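# Assemble the two printed parts to match the sample

## Task

Fit the two printed parts together so they look like the assembled example on the stand. The robot must not topple or end up leaning, and nothing may be knocked over or pushed out of the work area.

## Robot and tools

ROBOT. A LinearBot: a wheeled base that can drive in any direction, with a column about 1.7 m high. A carriage rides up and down the column (lift_m) and holds two identical six-joint arms, left and right, each with a two-finger gripper. The arm bases sit about 0.57 m + lift_m above the floor, and parts of the carriage hang about 0.15 m below them. A hand reaches about 0.78 m from its shoulder but only about 0.38 m below its arm base. A hand is about 0.16 m long and 0.1 m wide (0.14 m open). The fingertips taper to about 5 mm thick. In the parked pose, joints 1 to 6 are 0, 0.05, 0.05, 1.45, 0, 0. There are three cameras, each giving 672x504 images: carriage_camera is fixed and looks forward, tilted about 20 degrees down; left_wrist_camera and right_wrist_camera look out past the fingertips.

FRAMES. All positions are in metres. Base frame: origin on the floor under the base centre, x forward, y left, z up. left_hand and right_hand report the point between each hand's finger pads in this frame, plus quat_wxyz. The hand's z axis runs along the fingers, and the fingers open along its y axis. Odometry frame: the base frame as it stood at the start. base_odometry comes only from wheel turns, so slipping shows up as travel. Its heading is in rad, positive to the left, between -3.142 and 3.142.

move. The action is made of base, joints, speeds and min_time_s. cameras and blocking are not part of the action.
- base: an object with exactly one key. Each is a relative offset from where the base last measured itself, not a pose. translate_m drives straight, forward positive, -2 to 2 m. strafe_m drives sideways, left positive, -2 to 2 m. rotate_rad turns on the spot, counter-clockwise (left) positive, -6.3 to 6.3 rad.
- joints: one flat object covering both arms, keyed by joint name. Every value is an absolute target. lift_m: 0 to 1 m. left_joint1_rad: -2.617 to 3.054; it yaws the arm about the vertical, 0 is forward, positive is left. left_joint2_rad: 0 to 3.141; this is the shoulder, with 0 the upper arm level and back, 1.57 upright, 3.14 level and forward. left_joint3_rad: 0 to 3.141; the elbow, 0 folded and 3.14 straight. left_joint4_rad: -1.57 to 1.57; wrist pitch, positive lifts the fingertips. left_joint5_rad: -1.57 to 1.57; wrist yaw, positive swings the fingertips right, the opposite sense to joint 1. left_joint6_rad: -2.094 to 2.094; roll about the finger axis, positive clockwise as seen from the forearm. left_gripper_m: 0 to 0.093 m, the gap between the pads. The right_ keys work the same way. Tolerances for "done": lift 0.004, joints 1 to 6 0.02/0.105/0.06/0.04/0.025/0.02 rad, gripper 0.004 m.
- speeds: top speeds for this action only. translate_m and strafe_m: 0.02 to 0.5 m/s. rotate_rad: 0.05 to 1.57 rad/s. lift_m: 0.08 to 0.27 m/s, default 0.25. The others default to their maximum.
- min_time_s: 0.1 to 8 s, the shortest time any arm or gripper motion in this action may take. If it is too short, the arm is driven faster and can overshoot by about 15 degrees. A value of 2 or more keeps the hand closer to a straight path.
- cameras: a list of camera names, or ["all"]. [] returns no images. If left out, a call with no action returns every camera; otherwise it returns none.
- blocking: true or omitted returns once everything is still. false returns within about 0.5 s while the robot keeps moving.
An action is cut off after 14 s (time_out). An unknown key makes the call invalid. An out-of-range value is refused, and so are the remaining move and wait calls in that reply. The same happens after an uncommanded stop.

Other tools. wait(seconds 0 to 10, cameras) lets time pass. stop(cameras) brakes all running motions; the base coasts a little first. zoom_image(camera, region [x0, y0, x1, y1] in image pixels, at most 504x504) works on the latest image from that camera. read_manual(section "licences") returns licence text. finished_scene(scene 1) ends the scene, and the result must hold without the robot.

RESULTS. The "move" line reads "done" or the worst status. base_status and joint_status take these words: done, moving, off_target (at rest short of target, may still be pushing), stopped, contact_stop, time_out, not_followed (target withheld because the arms came too close to each other), limit_stop_at_motor_heat. "pictures" gives the order of the images. on_its_own lists things you did not command; its "held at" shows a target, not a reading. motor_effort is a percentage, with the peak in brackets; if lift effort keeps dropping as the lift goes down, a hand is resting on something. Gripper reading: shut on nothing it reads 0.000 to 0.003. Gripping a hard part firmly it reads up to about 5 mm under the part's width. To release, command well above the reading. Motor temperatures are listed per arm, joints then gripper. MOTOR HOT appears at 75 °C; at 100 °C the arm goes limp for 30 to 60 s.

CAUTIONS. Never let the arms strike or squeeze each other; that can end the scene. The robot tips most easily with the carriage high, the arms stretched or loaded, when it pulls on something held, or when it stops hard. The reported hand position tends to sit above the true one, and more so at long reach; a load makes the hand sag. If joint 2 is below 0.8, swinging joint 1 outward by 0.5 rad or more can hit the column. Arms have no contact stop and keep pushing. Park an arm while thinking so it does not overheat. Do not drop parts, release them while moving, slam them or push hard. Do not back under a table edge. Thinking uses up scene time while commands keep running.

Each tool is called after ">>>" as a command line: name --argument value for each argument, lists and objects as JSON in quotes; but a table of rows of numbers goes row by row, as --pt "numbers of a row", without its own name.

## Session

>>> move

Scene clock: 0.00 s.
Joint torques (N m): no reading
Motor temperatures (°C): left_arm=[15 17 20 16 18 17 16] | right_arm=[15 16 15 16 16 17 14]
base_odometry: x=+0.000 y=+0.000 heading=+0.000
base_status: not commanded
joint_positions: lift_m=+0.300 left_joint1_rad=+0.018 left_joint2_rad=+0.045 left_joint3_rad=+0.063 left_joint4_rad=+1.418 left_joint5_rad=+0.021 left_joint6_rad=+0.021 left_gripper_m=+0.09396 right_joint1_rad=+0.000 right_joint2_rad=+0.067 right_joint3_rad=+0.044 right_joint4_rad=+1.493 right_joint5_rad=-0.002 right_joint6_rad=+0.005 right_gripper_m=+0.09396
joint_status: not commanded
motor_effort: lift_m=+33 drive_wheels=+0
left_hand: x=+0.2506 y=+0.3138 z=+1.3092 quat_wxyz=(+0.997, +0.010, +0.067, +0.019) (m; base frame)
right_hand: x=+0.2448 y=-0.3165 z=+1.3059 quat_wxyz=(+0.999, -0.001, +0.050, +0.003) (m; base frame)
pictures: carriage_camera, left_wrist_camera, right_wrist_camera

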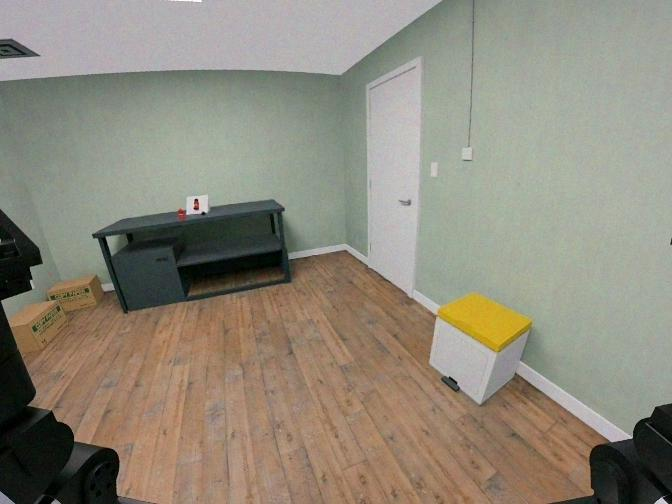

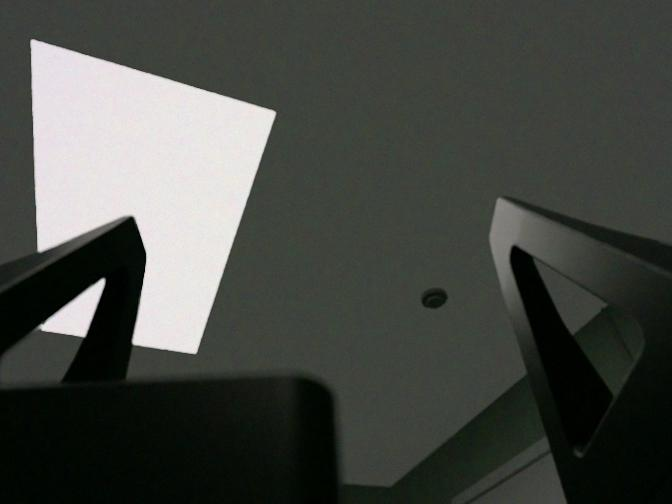

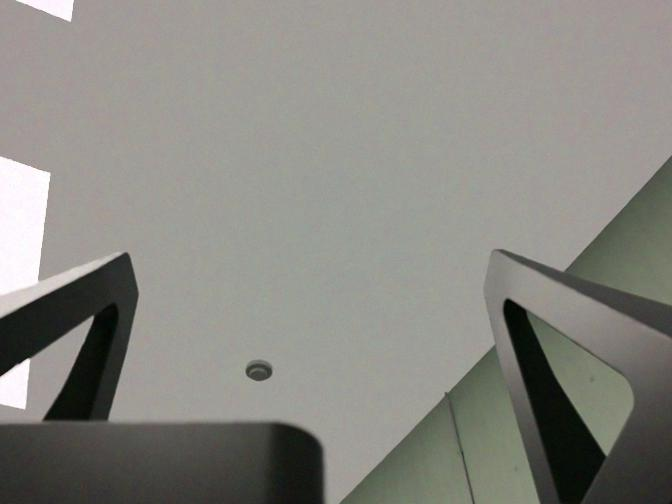

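>>> zoom_image --camera "carriage_camera" --region '[80, 170, 300, 320]'

>>> zoom_image --camera "carriage_camera" --region '[165, 185, 225, 230]'

Scaled by 2.291 from the camera's 672x504 image, which has a finer 960x720 frame.

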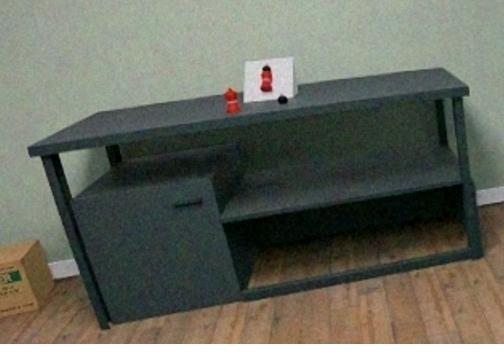

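Scaled by 8.400 from the camera's 672x504 image, which has a finer 960x720 frame.

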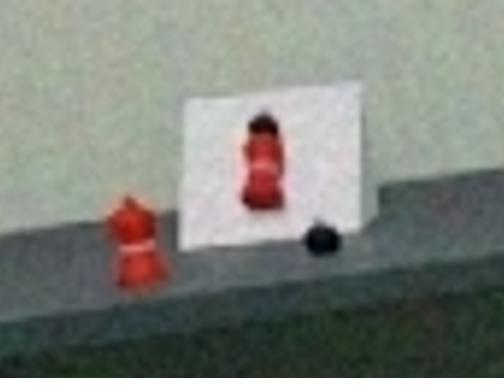

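>>> move --base '{"rotate_rad": 0.375}' --joints '{"lift_m": 0.55}'

>>> move --base '{"strafe_m": 0.6}'

>>> move --base '{"translate_m": 1.6}' --cameras '["carriage_camera"]'

Scene clock: 20.10 s.
Joint torques (N m): left_arm=[0.08 3.78 6.83 -0.19 0.17 -0.15] | right_arm=[0.12 4.48 6.8 -0.26 -0.09 0.06]
move: done
base_odometry: x=+0.000 y=+0.000 heading=+0.375
base_status: done
joint_positions: lift_m=+0.550 left_joint1_rad=+0.018 left_joint2_rad=+0.045 left_joint3_rad=+0.063 left_joint4_rad=+1.418 left_joint5_rad=+0.021 left_joint6_rad=+0.021 left_gripper_m=+0.09396 right_joint1_rad=+0.000 right_joint2_rad=+0.067 right_joint3_rad=+0.044 right_joint4_rad=+1.492 right_joint5_rad=-0.002 right_joint6_rad=+0.005 right_gripper_m=+0.09396
joint_status: all done
motor_effort: lift_m=+35(44) drive_wheels=+5(8)
left_hand: x=+0.2506 y=+0.3138 z=+1.5591 quat_wxyz=(+0.997, +0.010, +0.067, +0.019) (m; base frame)
right_hand: x=+0.2450 y=-0.3165 z=+1.5558 quat_wxyz=(+0.999, -0.001, +0.051, +0.003) (m; base frame)
pictures: none

Scene clock: 23.50 s.
Joint torques (N m): left_arm=[0.14 3.79 6.83 -0.19 0.17 -0.15] | right_arm=[0.2 4.49 6.86 -0.26 -0.1 0.05]
move: done
base_odometry: x=-0.220 y=+0.558 heading=+0.375
base_status: done
joint_positions: lift_m=+0.550 left_joint1_rad=+0.017 left_joint2_rad=+0.045 left_joint3_rad=+0.063 left_joint4_rad=+1.418 left_joint5_rad=+0.021 left_joint6_rad=+0.021 left_gripper_m=+0.09396 right_joint1_rad=-0.001 right_joint2_rad=+0.067 right_joint3_rad=+0.044 right_joint4_rad=+1.492 right_joint5_rad=-0.002 right_joint6_rad=+0.005 right_gripper_m=+0.09396
joint_status: not commanded
motor_effort: lift_m=+35(35) drive_wheels=-4(12)
left_hand: x=+0.2506 y=+0.3138 z=+1.5591 quat_wxyz=(+0.998, +0.010, +0.067, +0.019) (m; base frame)
right_hand: x=+0.2450 y=-0.3165 z=+1.5558 quat_wxyz=(+0.999, -0.001, +0.051, +0.002) (m; base frame)
pictures: none

Scene clock: 29.00 s.
Joint torques (N m): left_arm=[0.16 3.82 6.83 -0.2 0.18 -0.14] | right_arm=[0.2 4.49 6.8 -0.26 -0.09 0.06]
move: done
base_odometry: x=+1.268 y=+1.146 heading=+0.376
base_status: done
joint_positions: lift_m=+0.550 left_joint1_rad=+0.017 left_joint2_rad=+0.045 left_joint3_rad=+0.063 left_joint4_rad=+1.418 left_joint5_rad=+0.021 left_joint6_rad=+0.021 left_gripper_m=+0.09396 right_joint1_rad=-0.001 right_joint2_rad=+0.067 right_joint3_rad=+0.044 right_joint4_rad=+1.493 right_joint5_rad=-0.002 right_joint6_rad=+0.005 right_gripper_m=+0.09396
joint_status: not commanded
motor_effort: lift_m=+35(35) drive_wheels=-4(8)
left_hand: x=+0.2505 y=+0.3138 z=+1.5591 quat_wxyz=(+0.998, +0.010, +0.067, +0.019) (m; base frame)
right_hand: x=+0.2448 y=-0.3165 z=+1.5558 quat_wxyz=(+0.999, -0.001, +0.050, +0.002) (m; base frame)
pictures: carriage_camera
camera_calibration:
carriage_camera: T_world_to_cam=[[0.0182024, -0.998467, -0.0522633, 0.0727038], [-0.344029, 0.0428255, -0.937982, 1.48721], [0.938783, 0.0350536, -0.342722, 0.409567], [0, 0, 0, 1]] pos_world=[0.125826, -0.00545492, 1.53914]

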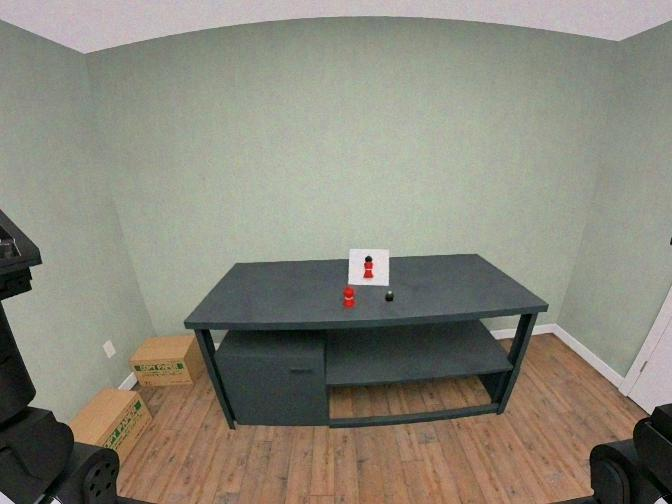

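>>> zoom_image --camera "carriage_camera" --region '[320, 235, 420, 335]'

Scaled by 5.040 from the camera's 672x504 image, which has a finer 960x720 frame.

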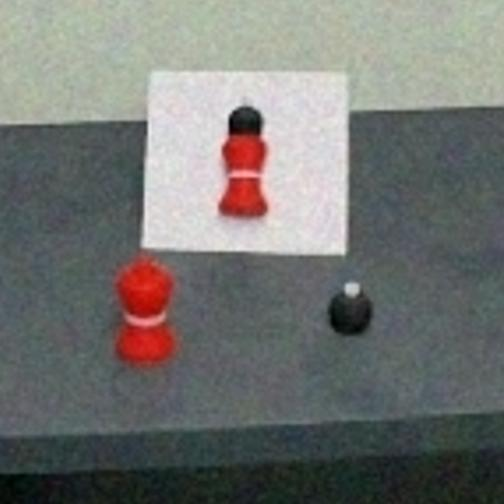

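>>> move --base '{"strafe_m": -0.09}' --joints '{"lift_m": 0.45}'

>>> move --base '{"translate_m": 0.57}' --cameras '["carriage_camera"]'

>>> zoom_image --camera "carriage_camera" --region '[260, 230, 420, 390]'

Scene clock: 206.20 s.
Joint torques (N m): left_arm=[0.12 3.82 6.8 -0.19 0.17 -0.15] | right_arm=[0.06 4.48 6.83 -0.27 -0.09 0.06]
Motor temperatures (°C): left_arm=[15 19 29 16 18 17 16] | right_arm=[15 19 22 16 16 17 14]
move: done
base_odometry: x=+1.301 y=+1.062 heading=+0.376
base_status: done
joint_positions: lift_m=+0.450 left_joint1_rad=+0.018 left_joint2_rad=+0.045 left_joint3_rad=+0.063 left_joint4_rad=+1.418 left_joint5_rad=+0.021 left_joint6_rad=+0.021 left_gripper_m=+0.09396 right_joint1_rad=+0.000 right_joint2_rad=+0.067 right_joint3_rad=+0.044 right_joint4_rad=+1.493 right_joint5_rad=-0.002 right_joint6_rad=+0.005 right_gripper_m=+0.09396
joint_status: all done
motor_effort: lift_m=+30(30) drive_wheels=-2(6)
left_hand: x=+0.2503 y=+0.3138 z=+1.4596 quat_wxyz=(+0.998, +0.010, +0.067, +0.019) (m; base frame)
right_hand: x=+0.2448 y=-0.3165 z=+1.4562 quat_wxyz=(+0.999, -0.001, +0.050, +0.003) (m; base frame)
pictures: none

Scene clock: 209.50 s.
Joint torques (N m): left_arm=[0.09 3.84 6.87 -0.17 0.16 -0.16] | right_arm=[0.12 4.51 6.8 -0.25 -0.09 0.05]
move: done
base_odometry: x=+1.831 y=+1.271 heading=+0.375
base_status: done
joint_positions: lift_m=+0.450 left_joint1_rad=+0.018 left_joint2_rad=+0.045 left_joint3_rad=+0.063 left_joint4_rad=+1.417 left_joint5_rad=+0.021 left_joint6_rad=+0.021 left_gripper_m=+0.09396 right_joint1_rad=+0.000 right_joint2_rad=+0.067 right_joint3_rad=+0.044 right_joint4_rad=+1.491 right_joint5_rad=-0.002 right_joint6_rad=+0.005 right_gripper_m=+0.09396
joint_status: not commanded
motor_effort: lift_m=+30(30) drive_wheels=-4(8)
left_hand: x=+0.2505 y=+0.3138 z=+1.4596 quat_wxyz=(+0.997, +0.010, +0.067, +0.019) (m; base frame)
right_hand: x=+0.2454 y=-0.3165 z=+1.4561 quat_wxyz=(+0.999, -0.001, +0.051, +0.003) (m; base frame)
pictures: carriage_camera
camera_calibration:
carriage_camera: T_world_to_cam=[[0.0182024, -0.998467, -0.0522633, 0.0674984], [-0.344029, 0.0428255, -0.937982, 1.39379], [0.938783, 0.0350536, -0.342722, 0.375432], [0, 0, 0, 1]] pos_world=[0.125826, -0.00545492, 1.43954]

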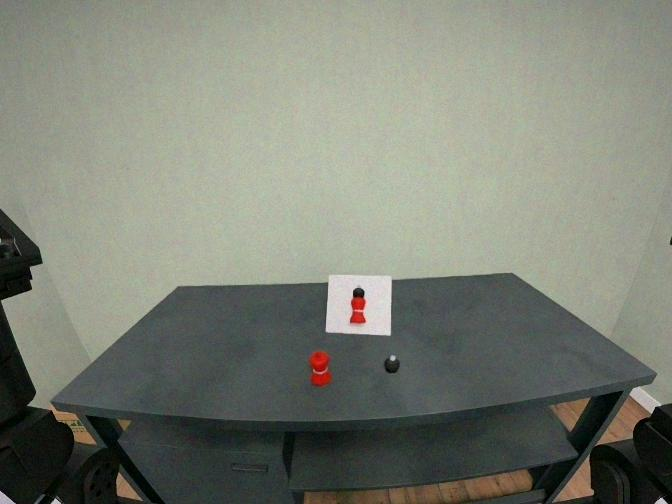

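Scaled by 3.150 from the camera's 672x504 image, which has a finer 960x720 frame.

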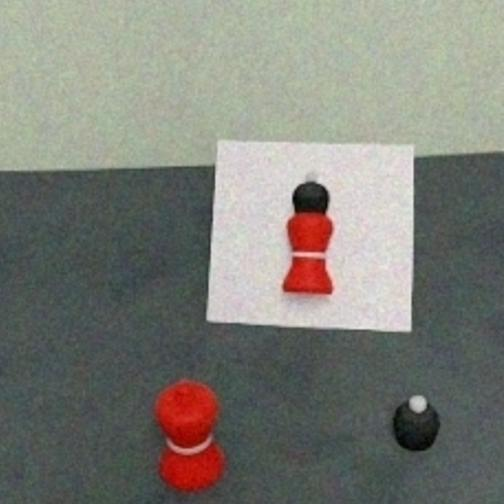

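>>> zoom_image --camera "carriage_camera" --region '[295, 340, 345, 390]'

>>> zoom_image --camera "carriage_camera" --region '[367, 340, 417, 390]'

>>> zoom_image --camera "carriage_camera" --region '[333, 280, 383, 330]'

Scaled by 10.080 from the camera's 672x504 image, which has a finer 960x720 frame.

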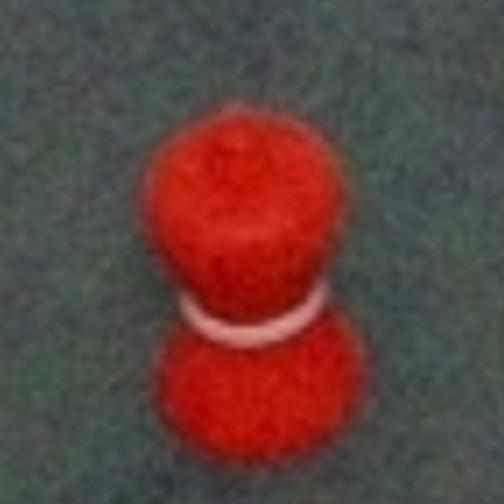

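Scaled by 10.080 from the camera's 672x504 image, which has a finer 960x720 frame.

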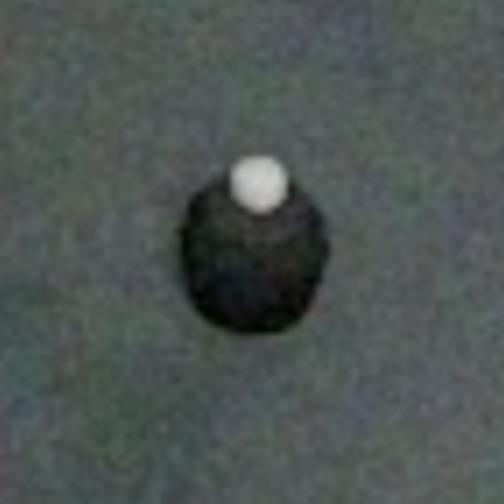

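Scaled by 10.080 from the camera's 672x504 image, which has a finer 960x720 frame.

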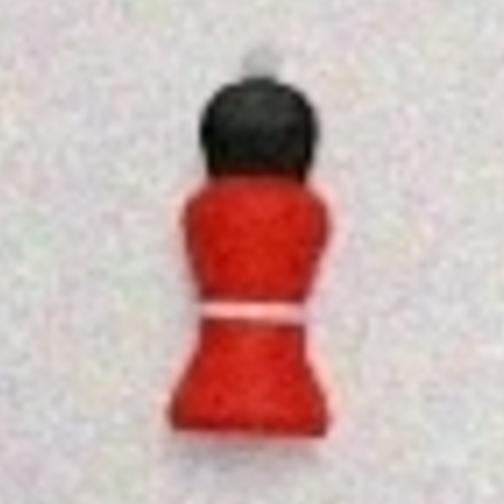

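>>> move --joints '{"right_joint1_rad": 0.356, "right_joint2_rad": 2.25, "right_joint3_rad": 1.391, "right_joint4_rad": -0.188, "right_joint5_rad": 0, "right_joint6_rad": 0}' --min_time_s 3 --cameras '["carriage_camera", "right_wrist_camera"]'

Scene clock: 235.40 s.
Joint torques (N m): left_arm=[0.09 3.85 6.8 -0.18 0.17 -0.15] | right_arm=[0.49 -13.24 9.61 1.11 -0.07 -0.01]
move: done
base_odometry: x=+1.831 y=+1.271 heading=+0.375
base_status: not commanded
joint_positions: lift_m=+0.450 left_joint1_rad=+0.018 left_joint2_rad=+0.045 left_joint3_rad=+0.063 left_joint4_rad=+1.417 left_joint5_rad=+0.021 left_joint6_rad=+0.021 left_gripper_m=+0.09396 right_joint1_rad=+0.351 right_joint2_rad=+2.237 right_joint3_rad=+1.363 right_joint4_rad=-0.176 right_joint5_rad=-0.002 right_joint6_rad=+0.005 right_gripper_m=+0.09396
joint_status: all done
motor_effort: lift_m=+30(30) drive_wheels=-4(4)
left_hand: x=+0.2505 y=+0.3138 z=+1.4596 quat_wxyz=(+0.997, +0.010, +0.067, +0.019) (m; base frame)
right_hand: x=+0.6957 y=-0.1411 z=+0.9806 quat_wxyz=(+0.253, -0.167, +0.952, +0.047) (m; base frame)
pictures: carriage_camera, right_wrist_camera
camera_calibration:
carriage_camera: T_world_to_cam=[[0.0182024, -0.998467, -0.0522633, 0.0674984], [-0.344029, 0.0428255, -0.937982, 1.39379], [0.938783, 0.0350536, -0.342722, 0.375432], [0, 0, 0, 1]] pos_world=[0.125826, -0.00545492, 1.43954]
right_wrist_camera: T_world_to_cam=[[0.336027, -0.940768, 0.0451884, -0.414822], [-0.940865, -0.333092, 0.0618301, 0.557928], [-0.0431159, -0.0632928, -0.997063, 1.12455], [0, 0, 0, 1]] pos_world=[0.712812, -0.133234, 1.1055]

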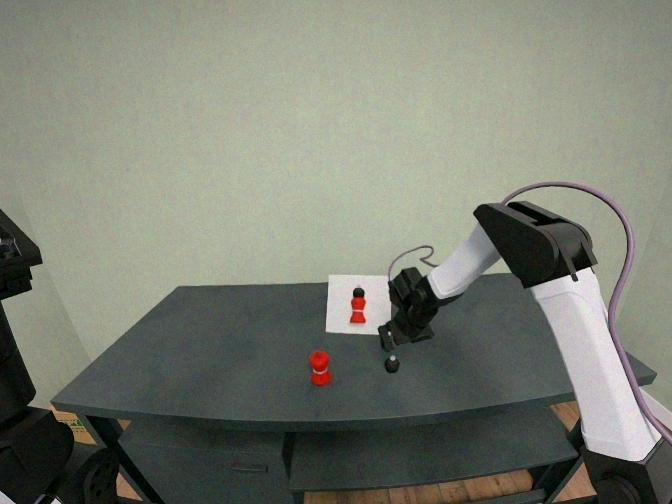

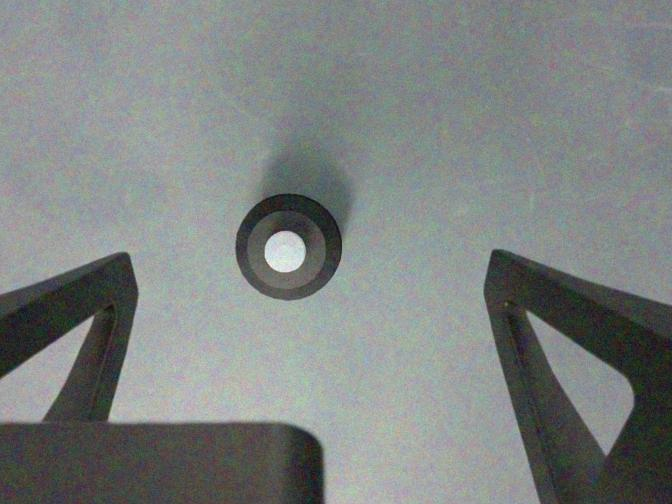

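>>> move --joints '{"right_joint1_rad": 0.378, "right_joint2_rad": 2.407, "right_joint3_rad": 1.385, "right_joint4_rad": -0.014}' --min_time_s 1.5 --cameras '["carriage_camera", "right_wrist_camera"]'

>>> zoom_image --camera "carriage_camera" --region '[330, 310, 430, 400]'

Scene clock: 263.33 s.
Joint torques (N m): left_arm=[0.09 3.81 6.82 -0.18 0.17 -0.15] | right_arm=[0.51 -13.53 8.42 1.3 -0.07 -0.01]
Motor temperatures (°C): left_arm=[15 19 30 16 18 17 16] | right_arm=[15 27 25 18 16 17 14]
move: done
base_odometry: x=+1.831 y=+1.271 heading=+0.375
base_status: not commanded
joint_positions: lift_m=+0.450 left_joint1_rad=+0.018 left_joint2_rad=+0.045 left_joint3_rad=+0.063 left_joint4_rad=+1.417 left_joint5_rad=+0.021 left_joint6_rad=+0.021 left_gripper_m=+0.09396 right_joint1_rad=+0.373 right_joint2_rad=+2.392 right_joint3_rad=+1.363 right_joint4_rad=-0.022 right_joint5_rad=-0.002 right_joint6_rad=+0.005 right_gripper_m=+0.09396
joint_status: all done
motor_effort: lift_m=+30(30) drive_wheels=-4(4)
left_hand: x=+0.2505 y=+0.3138 z=+1.4596 quat_wxyz=(+0.997, +0.010, +0.067, +0.019) (m; base frame)
right_hand: x=+0.6958 y=-0.1290 z=+0.9233 quat_wxyz=(+0.252, -0.177, +0.950, +0.049) (m; base frame)
pictures: carriage_camera, right_wrist_camera
camera_calibration:
carriage_camera: T_world_to_cam=[[0.0182024, -0.998467, -0.0522633, 0.0674984], [-0.344029, 0.0428255, -0.937982, 1.39379], [0.938783, 0.0350536, -0.342722, 0.375432], [0, 0, 0, 1]] pos_world=[0.125826, -0.00545492, 1.43954]
right_wrist_camera: T_world_to_cam=[[0.356807, -0.933083, 0.0452317, -0.414385], [-0.933198, -0.353796, 0.063011, 0.556485], [-0.0427917, -0.0646929, -0.996987, 1.06763], [0, 0, 0, 1]] pos_world=[0.712852, -0.120705, 1.04809]

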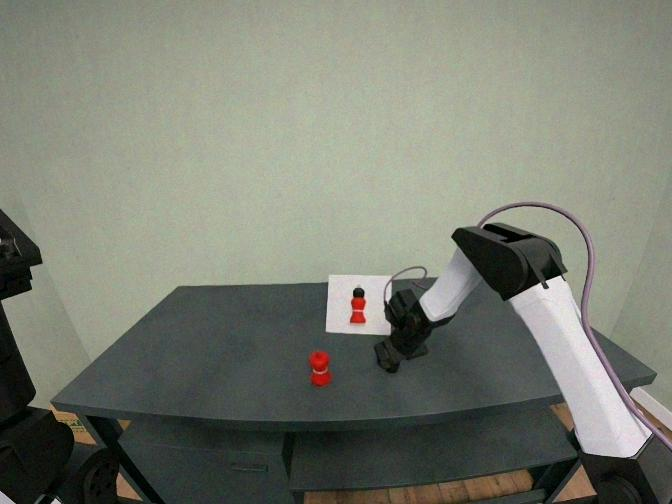

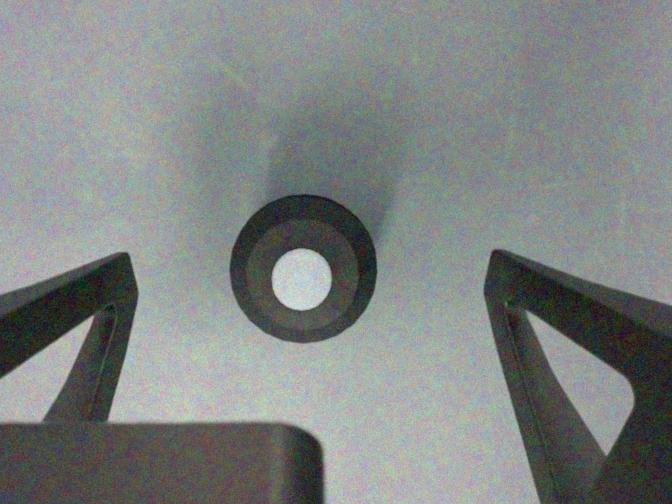

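Scaled by 5.040 from the camera's 672x504 image, which has a finer 960x720 frame.

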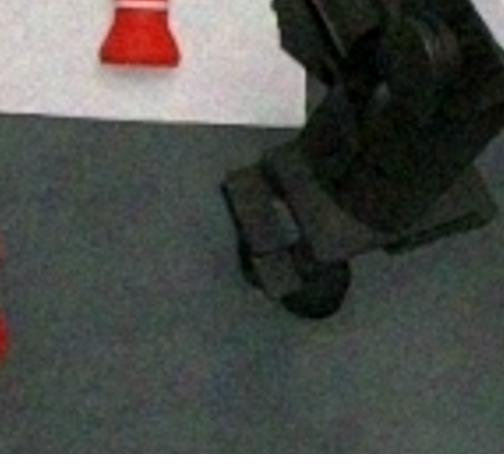

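>>> move --joints '{"right_joint1_rad": 0.385, "right_joint2_rad": 2.502, "right_joint3_rad": 1.413, "right_joint4_rad": 0.047}' --min_time_s 1.5 --cameras '["carriage_camera", "right_wrist_camera"]'

>>> zoom_image --camera "carriage_camera" --region '[350, 325, 430, 385]'

Scene clock: 283.17 s.
Joint torques (N m): left_arm=[0.06 3.79 6.82 -0.18 0.17 -0.15] | right_arm=[0.54 -13.74 8.34 1.29 -0.08 -0.01]
move: done
base_odometry: x=+1.831 y=+1.271 heading=+0.375
base_status: not commanded
joint_positions: lift_m=+0.450 left_joint1_rad=+0.018 left_joint2_rad=+0.045 left_joint3_rad=+0.063 left_joint4_rad=+1.417 left_joint5_rad=+0.021 left_joint6_rad=+0.021 left_gripper_m=+0.09396 right_joint1_rad=+0.379 right_joint2_rad=+2.486 right_joint3_rad=+1.388 right_joint4_rad=+0.039 right_joint5_rad=-0.002 right_joint6_rad=+0.005 right_gripper_m=+0.09396
joint_status: all done
motor_effort: lift_m=+30(30) drive_wheels=-4(4)
left_hand: x=+0.2505 y=+0.3138 z=+1.4596 quat_wxyz=(+0.997, +0.010, +0.067, +0.019) (m; base frame)
right_hand: x=+0.6962 y=-0.1254 z=+0.8917 quat_wxyz=(+0.249, -0.180, +0.950, +0.049) (m; base frame)
pictures: carriage_camera, right_wrist_camera
camera_calibration:
carriage_camera: T_world_to_cam=[[0.0182024, -0.998467, -0.0522633, 0.0674984], [-0.344029, 0.0428255, -0.937982, 1.39379], [0.938783, 0.0350536, -0.342722, 0.375432], [0, 0, 0, 1]] pos_world=[0.125826, -0.00545492, 1.43954]
right_wrist_camera: T_world_to_cam=[[0.362779, -0.930774, 0.0452983, -0.413737], [-0.930583, -0.359289, 0.0701856, 0.551297], [-0.0490517, -0.0676157, -0.996505, 1.04007], [0, 0, 0, 1]] pos_world=[0.71414, -0.116695, 1.01648]

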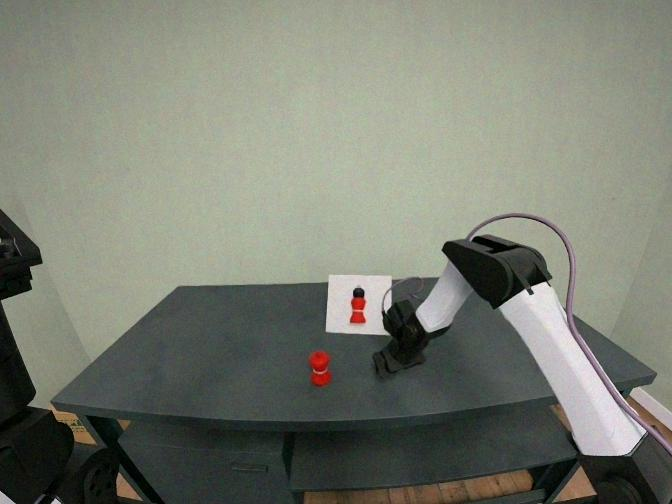

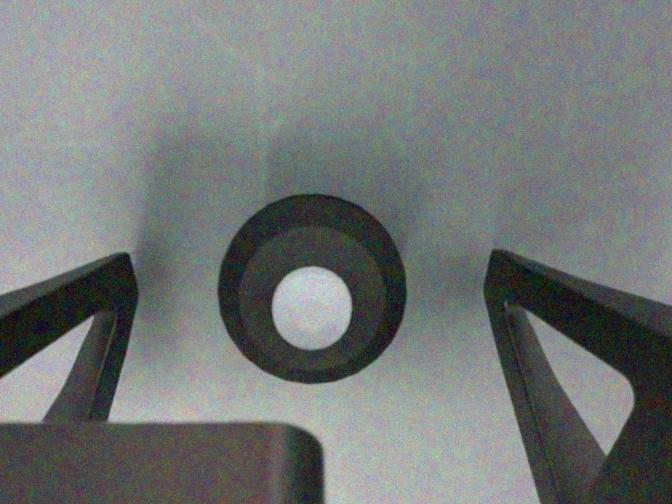

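Scaled by 6.300 from the camera's 672x504 image, which has a finer 960x720 frame.

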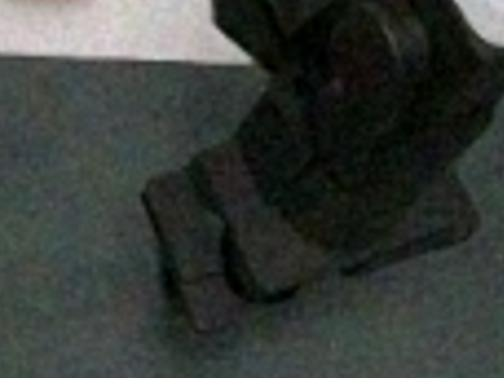

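>>> move --joints '{"lift_m": 0.458}'

>>> move --joints '{"right_gripper_m": 0.046}' --min_time_s 1.5 --cameras '["right_wrist_camera"]'

Scene clock: 290.67 s.
Joint torques (N m): left_arm=[0.06 3.9 6.83 -0.18 0.17 -0.15] | right_arm=[0.57 -14.52 7.91 1.25 -0.07 -0.01]
Motor temperatures (°C): left_arm=[15 19 30 16 18 17 16] | right_arm=[15 34 27 19 16 17 14]
move: done
base_odometry: x=+1.831 y=+1.271 heading=+0.375
base_status: not commanded
joint_positions: lift_m=+0.458 left_joint1_rad=+0.018 left_joint2_rad=+0.045 left_joint3_rad=+0.063 left_joint4_rad=+1.417 left_joint5_rad=+0.021 left_joint6_rad=+0.021 left_gripper_m=+0.09396 right_joint1_rad=+0.379 right_joint2_rad=+2.493 right_joint3_rad=+1.393 right_joint4_rad=+0.044 right_joint5_rad=-0.002 right_joint6_rad=+0.005 right_gripper_m=+0.09396
joint_status: all done
motor_effort: lift_m=+35(40) drive_wheels=+2(4)
left_hand: x=+0.2505 y=+0.3138 z=+1.4671 quat_wxyz=(+0.997, +0.010, +0.067, +0.019) (m; base frame)
right_hand: x=+0.6972 y=-0.1250 z=+0.8975 quat_wxyz=(+0.250, -0.180, +0.950, +0.049) (m; base frame)
pictures: none

Scene clock: 292.47 s.
Joint torques (N m): left_arm=[0.1 3.82 6.86 -0.18 0.17 -0.15] | right_arm=[0.53 -14.52 7.92 1.25 -0.07 -0.01]
move: done
base_odometry: x=+1.831 y=+1.271 heading=+0.375
base_status: not commanded
joint_positions: lift_m=+0.458 left_joint1_rad=+0.018 left_joint2_rad=+0.045 left_joint3_rad=+0.063 left_joint4_rad=+1.417 left_joint5_rad=+0.021 left_joint6_rad=+0.021 left_gripper_m=+0.09396 right_joint1_rad=+0.379 right_joint2_rad=+2.493 right_joint3_rad=+1.393 right_joint4_rad=+0.044 right_joint5_rad=-0.002 right_joint6_rad=+0.005 right_gripper_m=+0.04614
joint_status: all done
motor_effort: lift_m=+35(35) drive_wheels=+2(4)
left_hand: x=+0.2505 y=+0.3138 z=+1.4671 quat_wxyz=(+0.997, +0.010, +0.067, +0.019) (m; base frame)
right_hand: x=+0.6972 y=-0.1250 z=+0.8975 quat_wxyz=(+0.250, -0.180, +0.950, +0.049) (m; base frame)
pictures: right_wrist_camera
camera_calibration:
right_wrist_camera: T_world_to_cam=[[0.362631, -0.930831, 0.0453051, -0.413882], [-0.930734, -0.359271, 0.0682518, 0.553734], [-0.0472541, -0.0669172, -0.996639, 1.04484], [0, 0, 0, 1]] pos_world=[0.714839, -0.116396, 1.02228]

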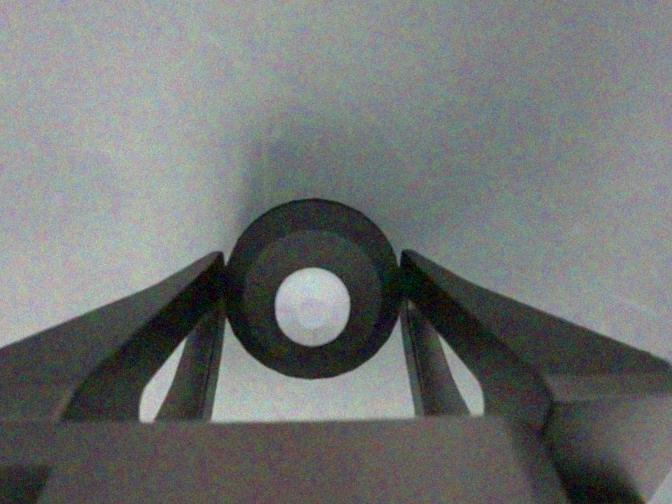

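>>> move --joints '{"right_gripper_m": 0.037}' --min_time_s 1.5

>>> move --joints '{"lift_m": 0.6}' --speeds '{"lift_m": 0.1}' --cameras '["right_wrist_camera", "carriage_camera"]'

>>> zoom_image --camera "carriage_camera" --region '[280, 320, 440, 440]'

Scene clock: 299.20 s.
Joint torques (N m): left_arm=[0.06 3.78 6.8 -0.19 0.18 -0.14] | right_arm=[0.51 -14.52 7.94 1.25 -0.07 -0.01]
move: off_target
base_odometry: x=+1.831 y=+1.271 heading=+0.375
base_status: not commanded
joint_positions: lift_m=+0.458 left_joint1_rad=+0.018 left_joint2_rad=+0.045 left_joint3_rad=+0.063 left_joint4_rad=+1.417 left_joint5_rad=+0.021 left_joint6_rad=+0.021 left_gripper_m=+0.09396 right_joint1_rad=+0.379 right_joint2_rad=+2.493 right_joint3_rad=+1.393 right_joint4_rad=+0.044 right_joint5_rad=-0.002 right_joint6_rad=+0.005 right_gripper_m=+0.04137
joint_status: right_gripper_m off_target (ended at +0.04139, target +0.03700)
motor_effort: lift_m=+35(35) drive_wheels=+2(2)
left_hand: x=+0.2505 y=+0.3138 z=+1.4671 quat_wxyz=(+0.997, +0.010, +0.067, +0.019) (m; base frame)
right_hand: x=+0.6972 y=-0.1250 z=+0.8975 quat_wxyz=(+0.250, -0.180, +0.950, +0.049) (m; base frame)
pictures: none

Scene clock: 301.00 s.
Joint torques (N m): left_arm=[0.09 3.82 6.95 -0.19 0.18 -0.15] | right_arm=[0.55 -15.09 7.71 1.22 -0.08 -0.01]
move: done
base_odometry: x=+1.831 y=+1.271 heading=+0.375
base_status: not commanded
joint_positions: lift_m=+0.600 left_joint1_rad=+0.018 left_joint2_rad=+0.045 left_joint3_rad=+0.063 left_joint4_rad=+1.417 left_joint5_rad=+0.021 left_joint6_rad=+0.021 left_gripper_m=+0.09396 right_joint1_rad=+0.379 right_joint2_rad=+2.499 right_joint3_rad=+1.395 right_joint4_rad=+0.046 right_joint5_rad=-0.002 right_joint6_rad=+0.005 right_gripper_m=+0.04137
joint_status: all done
motor_effort: lift_m=+35(43) drive_wheels=+2(4)
left_hand: x=+0.2505 y=+0.3138 z=+1.6092 quat_wxyz=(+0.997, +0.010, +0.067, +0.019) (m; base frame)
right_hand: x=+0.6973 y=-0.1250 z=+1.0377 quat_wxyz=(+0.249, -0.180, +0.950, +0.049) (m; base frame)
pictures: carriage_camera, right_wrist_camera
camera_calibration:
carriage_camera: T_world_to_cam=[[0.0182024, -0.998467, -0.0522633, 0.075317], [-0.344029, 0.0428255, -0.937982, 1.53411], [0.938783, 0.0350536, -0.342722, 0.426703], [0, 0, 0, 1]] pos_world=[0.125826, -0.00545492, 1.58914]
right_wrist_camera: T_world_to_cam=[[0.362699, -0.930803, 0.045326, -0.420283], [-0.930672, -0.359288, 0.0690118, 0.543458], [-0.0479513, -0.0672142, -0.996586, 1.18498], [0, 0, 0, 1]] pos_world=[0.715039, -0.116296, 1.16248]

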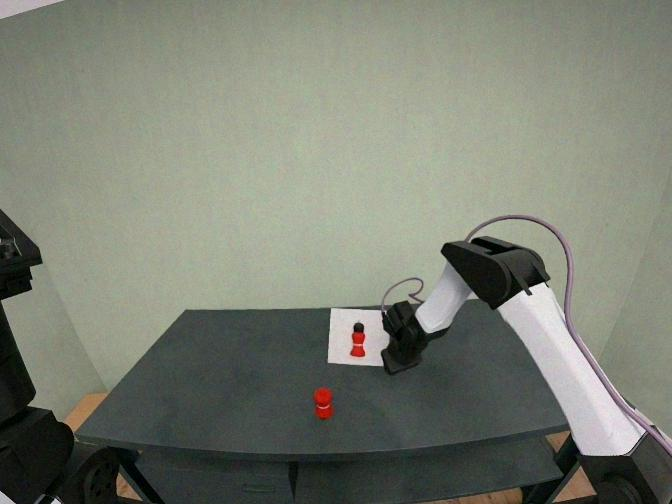

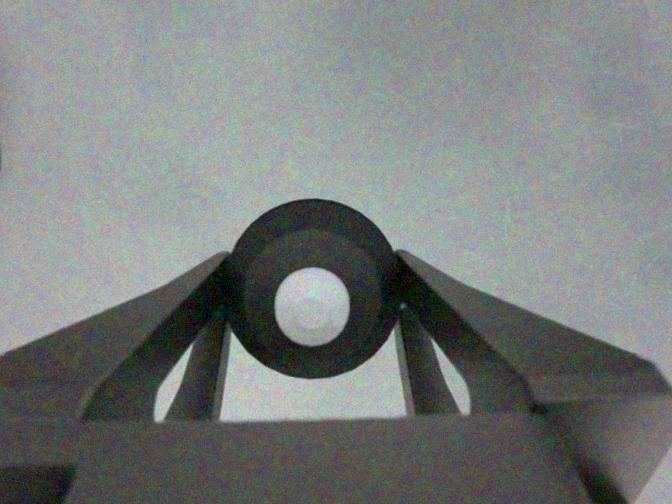

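Scaled by 3.150 from the camera's 672x504 image, which has a finer 960x720 frame.

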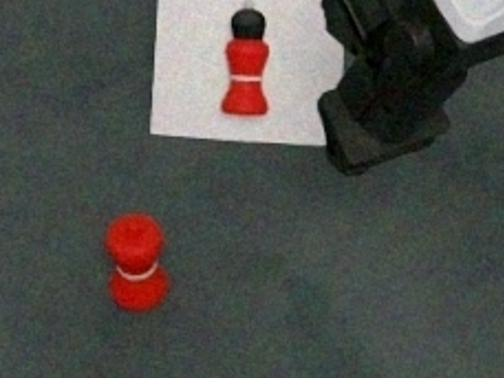

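>>> move --joints '{"lift_m": 0.65}'

>>> move --joints '{"right_joint1_rad": 0.64, "right_joint2_rad": 2.581, "right_joint3_rad": 1.601, "right_joint4_rad": -0.055}' --min_time_s 2.5 --cameras '["right_wrist_camera", "carriage_camera"]'

Scene clock: 320.13 s.
Joint torques (N m): left_arm=[0.12 3.82 6.8 -0.19 0.17 -0.15] | right_arm=[0.55 -15.64 7.31 1.2 -0.08 0]
move: done
base_odometry: x=+1.831 y=+1.271 heading=+0.375
base_status: not commanded
joint_positions: lift_m=+0.650 left_joint1_rad=+0.018 left_joint2_rad=+0.045 left_joint3_rad=+0.063 left_joint4_rad=+1.417 left_joint5_rad=+0.021 left_joint6_rad=+0.021 left_gripper_m=+0.09396 right_joint1_rad=+0.379 right_joint2_rad=+2.503 right_joint3_rad=+1.399 right_joint4_rad=+0.049 right_joint5_rad=-0.002 right_joint6_rad=+0.005 right_gripper_m=+0.04137
joint_status: all done
motor_effort: lift_m=+35(43) drive_wheels=+2(4)
left_hand: x=+0.2505 y=+0.3138 z=+1.6592 quat_wxyz=(+0.997, +0.010, +0.067, +0.019) (m; base frame)
right_hand: x=+0.6982 y=-0.1246 z=+1.0868 quat_wxyz=(+0.250, -0.180, +0.950, +0.050) (m; base frame)
pictures: none

Scene clock: 322.93 s.
Joint torques (N m): left_arm=[0.1 3.79 6.82 -0.19 0.17 -0.14] | right_arm=[0.49 -14.83 9.13 1.17 -0.07 -0.01]
Motor temperatures (°C): left_arm=[15 19 30 16 18 17 16] | right_arm=[15 39 27 19 16 17 15]
move: done
base_odometry: x=+1.831 y=+1.271 heading=+0.375
base_status: not commanded
joint_positions: lift_m=+0.650 left_joint1_rad=+0.018 left_joint2_rad=+0.045 left_joint3_rad=+0.063 left_joint4_rad=+1.417 left_joint5_rad=+0.021 left_joint6_rad=+0.021 left_gripper_m=+0.09396 right_joint1_rad=+0.636 right_joint2_rad=+2.565 right_joint3_rad=+1.573 right_joint4_rad=-0.047 right_joint5_rad=-0.002 right_joint6_rad=+0.005 right_gripper_m=+0.04137
joint_status: all done
motor_effort: lift_m=+35(35) drive_wheels=+2(2)
left_hand: x=+0.2505 y=+0.3138 z=+1.6592 quat_wxyz=(+0.997, +0.010, +0.067, +0.019) (m; base frame)
right_hand: x=+0.6606 y=+0.0109 z=+1.0951 quat_wxyz=(+0.249, -0.299, +0.917, +0.084) (m; base frame)
pictures: carriage_camera, right_wrist_camera
camera_calibration:
carriage_camera: T_world_to_cam=[[0.0182024, -0.998467, -0.0522633, 0.0779301], [-0.344029, 0.0428255, -0.937982, 1.58101], [0.938783, 0.0350536, -0.342722, 0.443839], [0, 0, 0, 1]] pos_world=[0.125826, -0.00545492, 1.63914]
right_wrist_camera: T_world_to_cam=[[0.586172, -0.808926, 0.0451713, -0.431875], [-0.810054, -0.584155, 0.0507547, 0.496877], [-0.0146697, -0.0663422, -0.997689, 1.22877], [0, 0, 0, 1]] pos_world=[0.673676, 0.0224181, 1.22022]

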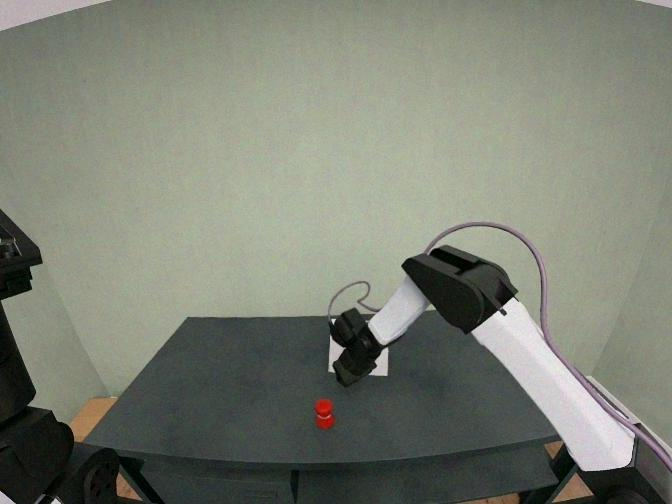

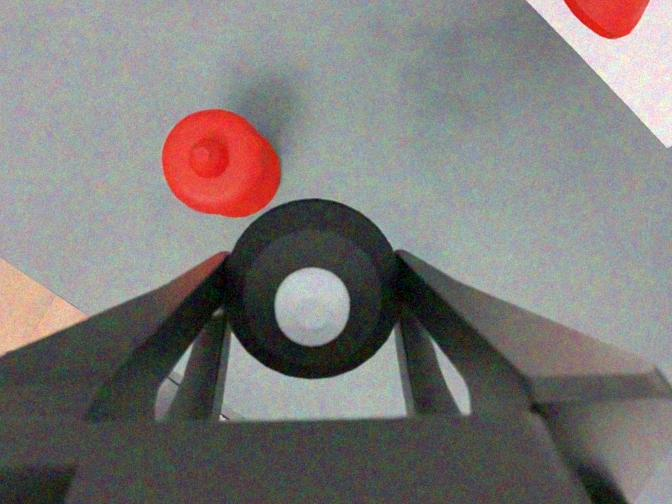

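>>> move --joints '{"right_joint1_rad": 0.719, "right_joint2_rad": 2.61, "right_joint3_rad": 1.67, "right_joint4_rad": -0.1}' --min_time_s 2 --cameras '["right_wrist_camera"]'

>>> zoom_image --camera "right_wrist_camera" --region '[180, 80, 440, 400]'

Scene clock: 351.70 s.
Joint torques (N m): left_arm=[0.12 3.82 6.83 -0.19 0.17 -0.15] | right_arm=[0.49 -15.17 9.35 1.17 -0.07 -0.01]
Motor temperatures (°C): left_arm=[15 19 31 16 18 17 16] | right_arm=[15 45 30 20 16 17 16]
move: done
base_odometry: x=+1.831 y=+1.271 heading=+0.375
base_status: not commanded
joint_positions: lift_m=+0.650 left_joint1_rad=+0.018 left_joint2_rad=+0.045 left_joint3_rad=+0.063 left_joint4_rad=+1.417 left_joint5_rad=+0.021 left_joint6_rad=+0.021 left_gripper_m=+0.09396 right_joint1_rad=+0.714 right_joint2_rad=+2.594 right_joint3_rad=+1.642 right_joint4_rad=-0.092 right_joint5_rad=-0.002 right_joint6_rad=+0.005 right_gripper_m=+0.04137
joint_status: all done
motor_effort: lift_m=+35(35) drive_wheels=+2(2)
left_hand: x=+0.2505 y=+0.3138 z=+1.6592 quat_wxyz=(+0.997, +0.010, +0.067, +0.019) (m; base frame)
right_hand: x=+0.6408 y=+0.0510 z=+1.0954 quat_wxyz=(+0.243, -0.335, +0.905, +0.092) (m; base frame)
pictures: right_wrist_camera
camera_calibration:
right_wrist_camera: T_world_to_cam=[[0.64804, -0.760265, 0.045186, -0.429983], [-0.761488, -0.645751, 0.0560547, 0.470472], [-0.0134375, -0.0707343, -0.997405, 1.23055], [0, 0, 0, 1]] pos_world=[0.653441, 0.063949, 1.22041]

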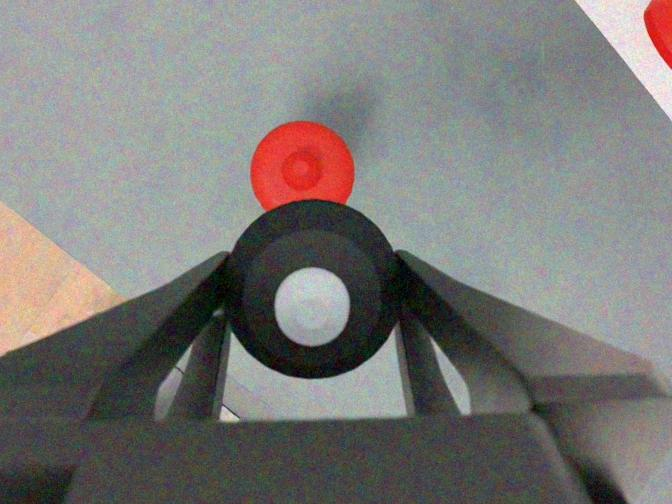

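Scaled by 1.575 from the camera's 672x504 image, which has a finer 960x720 frame.

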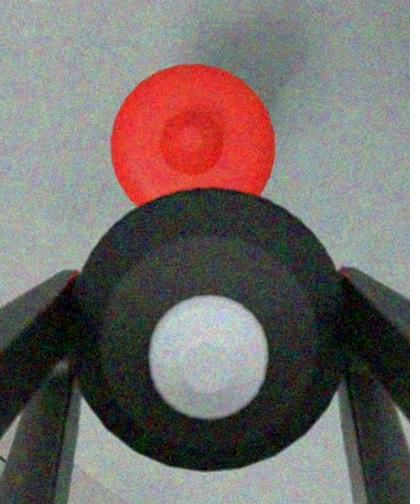

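>>> move --joints '{"right_joint1_rad": 0.727, "right_joint2_rad": 2.771, "right_joint3_rad": 2.015, "right_joint4_rad": -0.284}' --min_time_s 2

>>> move --joints '{"lift_m": 0.56}' --cameras '["right_wrist_camera", "carriage_camera"]'

>>> zoom_image --camera "carriage_camera" --region '[280, 340, 370, 420]'

Scene clock: 396.03 s.
Joint torques (N m): left_arm=[0.08 3.82 6.8 -0.18 0.19 -0.14] | right_arm=[0.49 -16.59 10.26 1.16 -0.08 -0.01]
move: done
base_odometry: x=+1.831 y=+1.271 heading=+0.375
base_status: not commanded
joint_positions: lift_m=+0.650 left_joint1_rad=+0.018 left_joint2_rad=+0.045 left_joint3_rad=+0.063 left_joint4_rad=+1.417 left_joint5_rad=+0.021 left_joint6_rad=+0.021 left_gripper_m=+0.09396 right_joint1_rad=+0.722 right_joint2_rad=+2.754 right_joint3_rad=+1.984 right_joint4_rad=-0.276 right_joint5_rad=-0.002 right_joint6_rad=+0.005 right_gripper_m=+0.04137
joint_status: all done
motor_effort: lift_m=+35(35) drive_wheels=+2(2)
left_hand: x=+0.2505 y=+0.3138 z=+1.6592 quat_wxyz=(+0.997, +0.010, +0.067, +0.019) (m; base frame)
right_hand: x=+0.6718 y=+0.0843 z=+1.0947 quat_wxyz=(+0.242, -0.339, +0.904, +0.093) (m; base frame)
pictures: none

Scene clock: 396.93 s.
Joint torques (N m): left_arm=[0.1 3.85 6.87 -0.21 0.18 -0.14] | right_arm=[0.49 -18.66 8.98 1.24 -0.08 -0.01]
move: done
base_odometry: x=+1.831 y=+1.271 heading=+0.375
base_status: not commanded
joint_positions: lift_m=+0.560 left_joint1_rad=+0.018 left_joint2_rad=+0.045 left_joint3_rad=+0.063 left_joint4_rad=+1.417 left_joint5_rad=+0.021 left_joint6_rad=+0.021 left_gripper_m=+0.09396 right_joint1_rad=+0.723 right_joint2_rad=+2.774 right_joint3_rad=+1.997 right_joint4_rad=-0.288 right_joint5_rad=-0.002 right_joint6_rad=+0.005 right_gripper_m=+0.04137
joint_status: all done
motor_effort: lift_m=+30(33) drive_wheels=-4(4)
left_hand: x=+0.2505 y=+0.3138 z=+1.5695 quat_wxyz=(+0.997, +0.010, +0.067, +0.019) (m; base frame)
right_hand: x=+0.6693 y=+0.0825 z=+0.9963 quat_wxyz=(+0.233, -0.340, +0.906, +0.090) (m; base frame)
pictures: carriage_camera, right_wrist_camera
camera_calibration:
carriage_camera: T_world_to_cam=[[0.0182024, -0.998467, -0.0522633, 0.0732473], [-0.344029, 0.0428255, -0.937982, 1.49697], [0.938783, 0.0350536, -0.342722, 0.413131], [0, 0, 0, 1]] pos_world=[0.125826, -0.00545492, 1.54954]
right_wrist_camera: T_world_to_cam=[[0.655299, -0.754027, 0.0450027, -0.425215], [-0.754821, -0.651392, 0.0770328, 0.493179], [-0.0287705, -0.0844485, -0.996012, 1.14428], [0, 0, 0, 1]] pos_world=[0.683827, 0.0972617, 1.12086]

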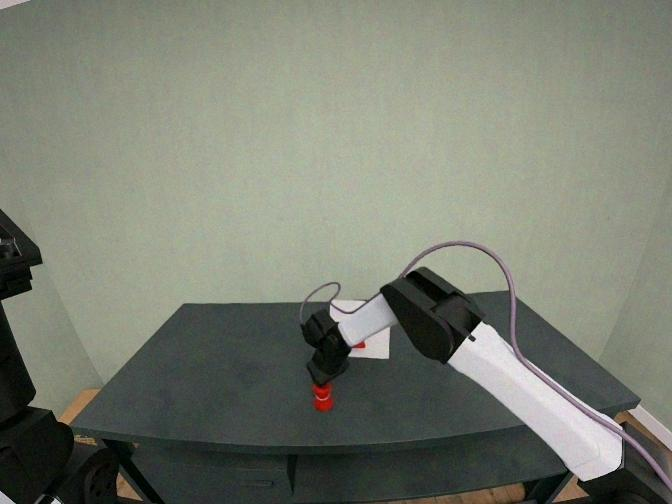

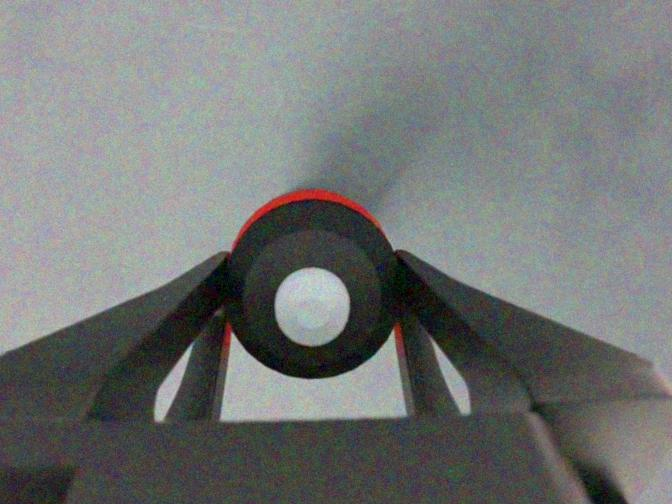

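Scaled by 5.600 from the camera's 672x504 image, which has a finer 960x720 frame.

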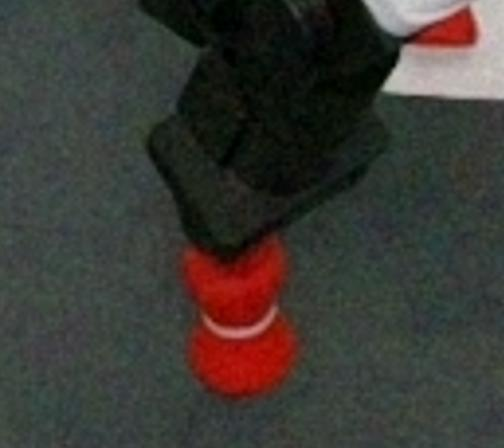

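>>> move --joints '{"right_joint1_rad": 0.727, "right_joint2_rad": 2.748, "right_joint3_rad": 2.005, "right_joint4_rad": -0.275}' --min_time_s 1 --cameras '["right_wrist_camera"]'

>>> zoom_image --camera "right_wrist_camera" --region '[200, 170, 420, 390]'

Scene clock: 405.73 s.
Joint torques (N m): left_arm=[0.1 3.82 6.8 -0.18 0.16 -0.16] | right_arm=[0.43 -20.97 8.13 1.31 -0.08 -0.01]
move: done
base_odometry: x=+1.831 y=+1.271 heading=+0.375
base_status: not commanded
joint_positions: lift_m=+0.560 left_joint1_rad=+0.018 left_joint2_rad=+0.045 left_joint3_rad=+0.063 left_joint4_rad=+1.417 left_joint5_rad=+0.021 left_joint6_rad=+0.021 left_gripper_m=+0.09396 right_joint1_rad=+0.723 right_joint2_rad=+2.774 right_joint3_rad=+1.997 right_joint4_rad=-0.286 right_joint5_rad=-0.002 right_joint6_rad=+0.005 right_gripper_m=+0.04137
joint_status: all done
motor_effort: lift_m=+30(30) drive_wheels=+2(2)
left_hand: x=+0.2505 y=+0.3138 z=+1.5695 quat_wxyz=(+0.997, +0.010, +0.067, +0.019) (m; base frame)
right_hand: x=+0.6694 y=+0.0830 z=+0.9965 quat_wxyz=(+0.234, -0.340, +0.906, +0.090) (m; base frame)
pictures: right_wrist_camera
camera_calibration:
right_wrist_camera: T_world_to_cam=[[0.655514, -0.753838, 0.0450524, -0.425223], [-0.754691, -0.651765, 0.0751231, 0.495438], [-0.0272671, -0.0832448, -0.996156, 1.14363], [0, 0, 0, 1]] pos_world=[0.683825, 0.0975608, 1.12117]

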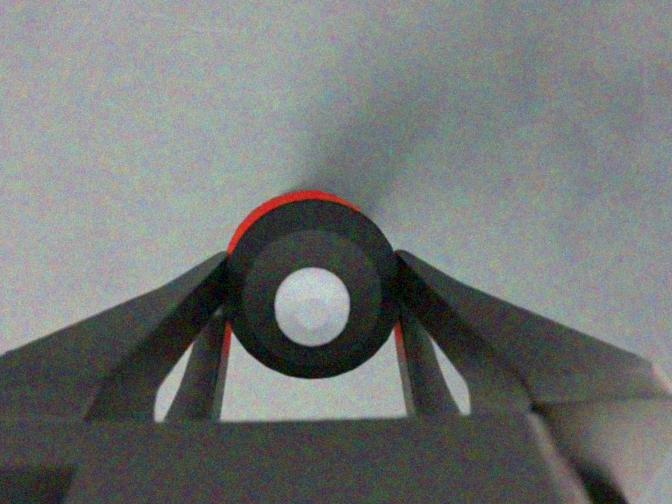

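Scaled by 2.291 from the camera's 672x504 image, which has a finer 960x720 frame.

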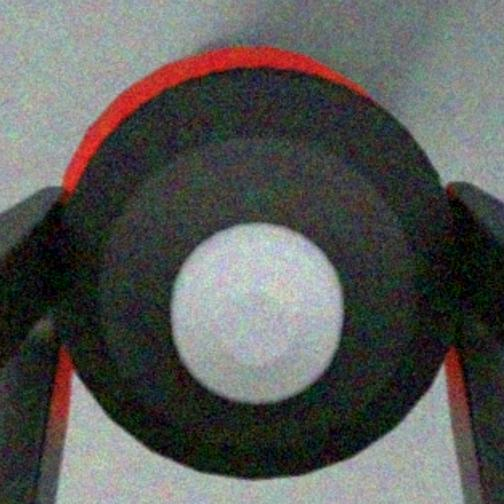

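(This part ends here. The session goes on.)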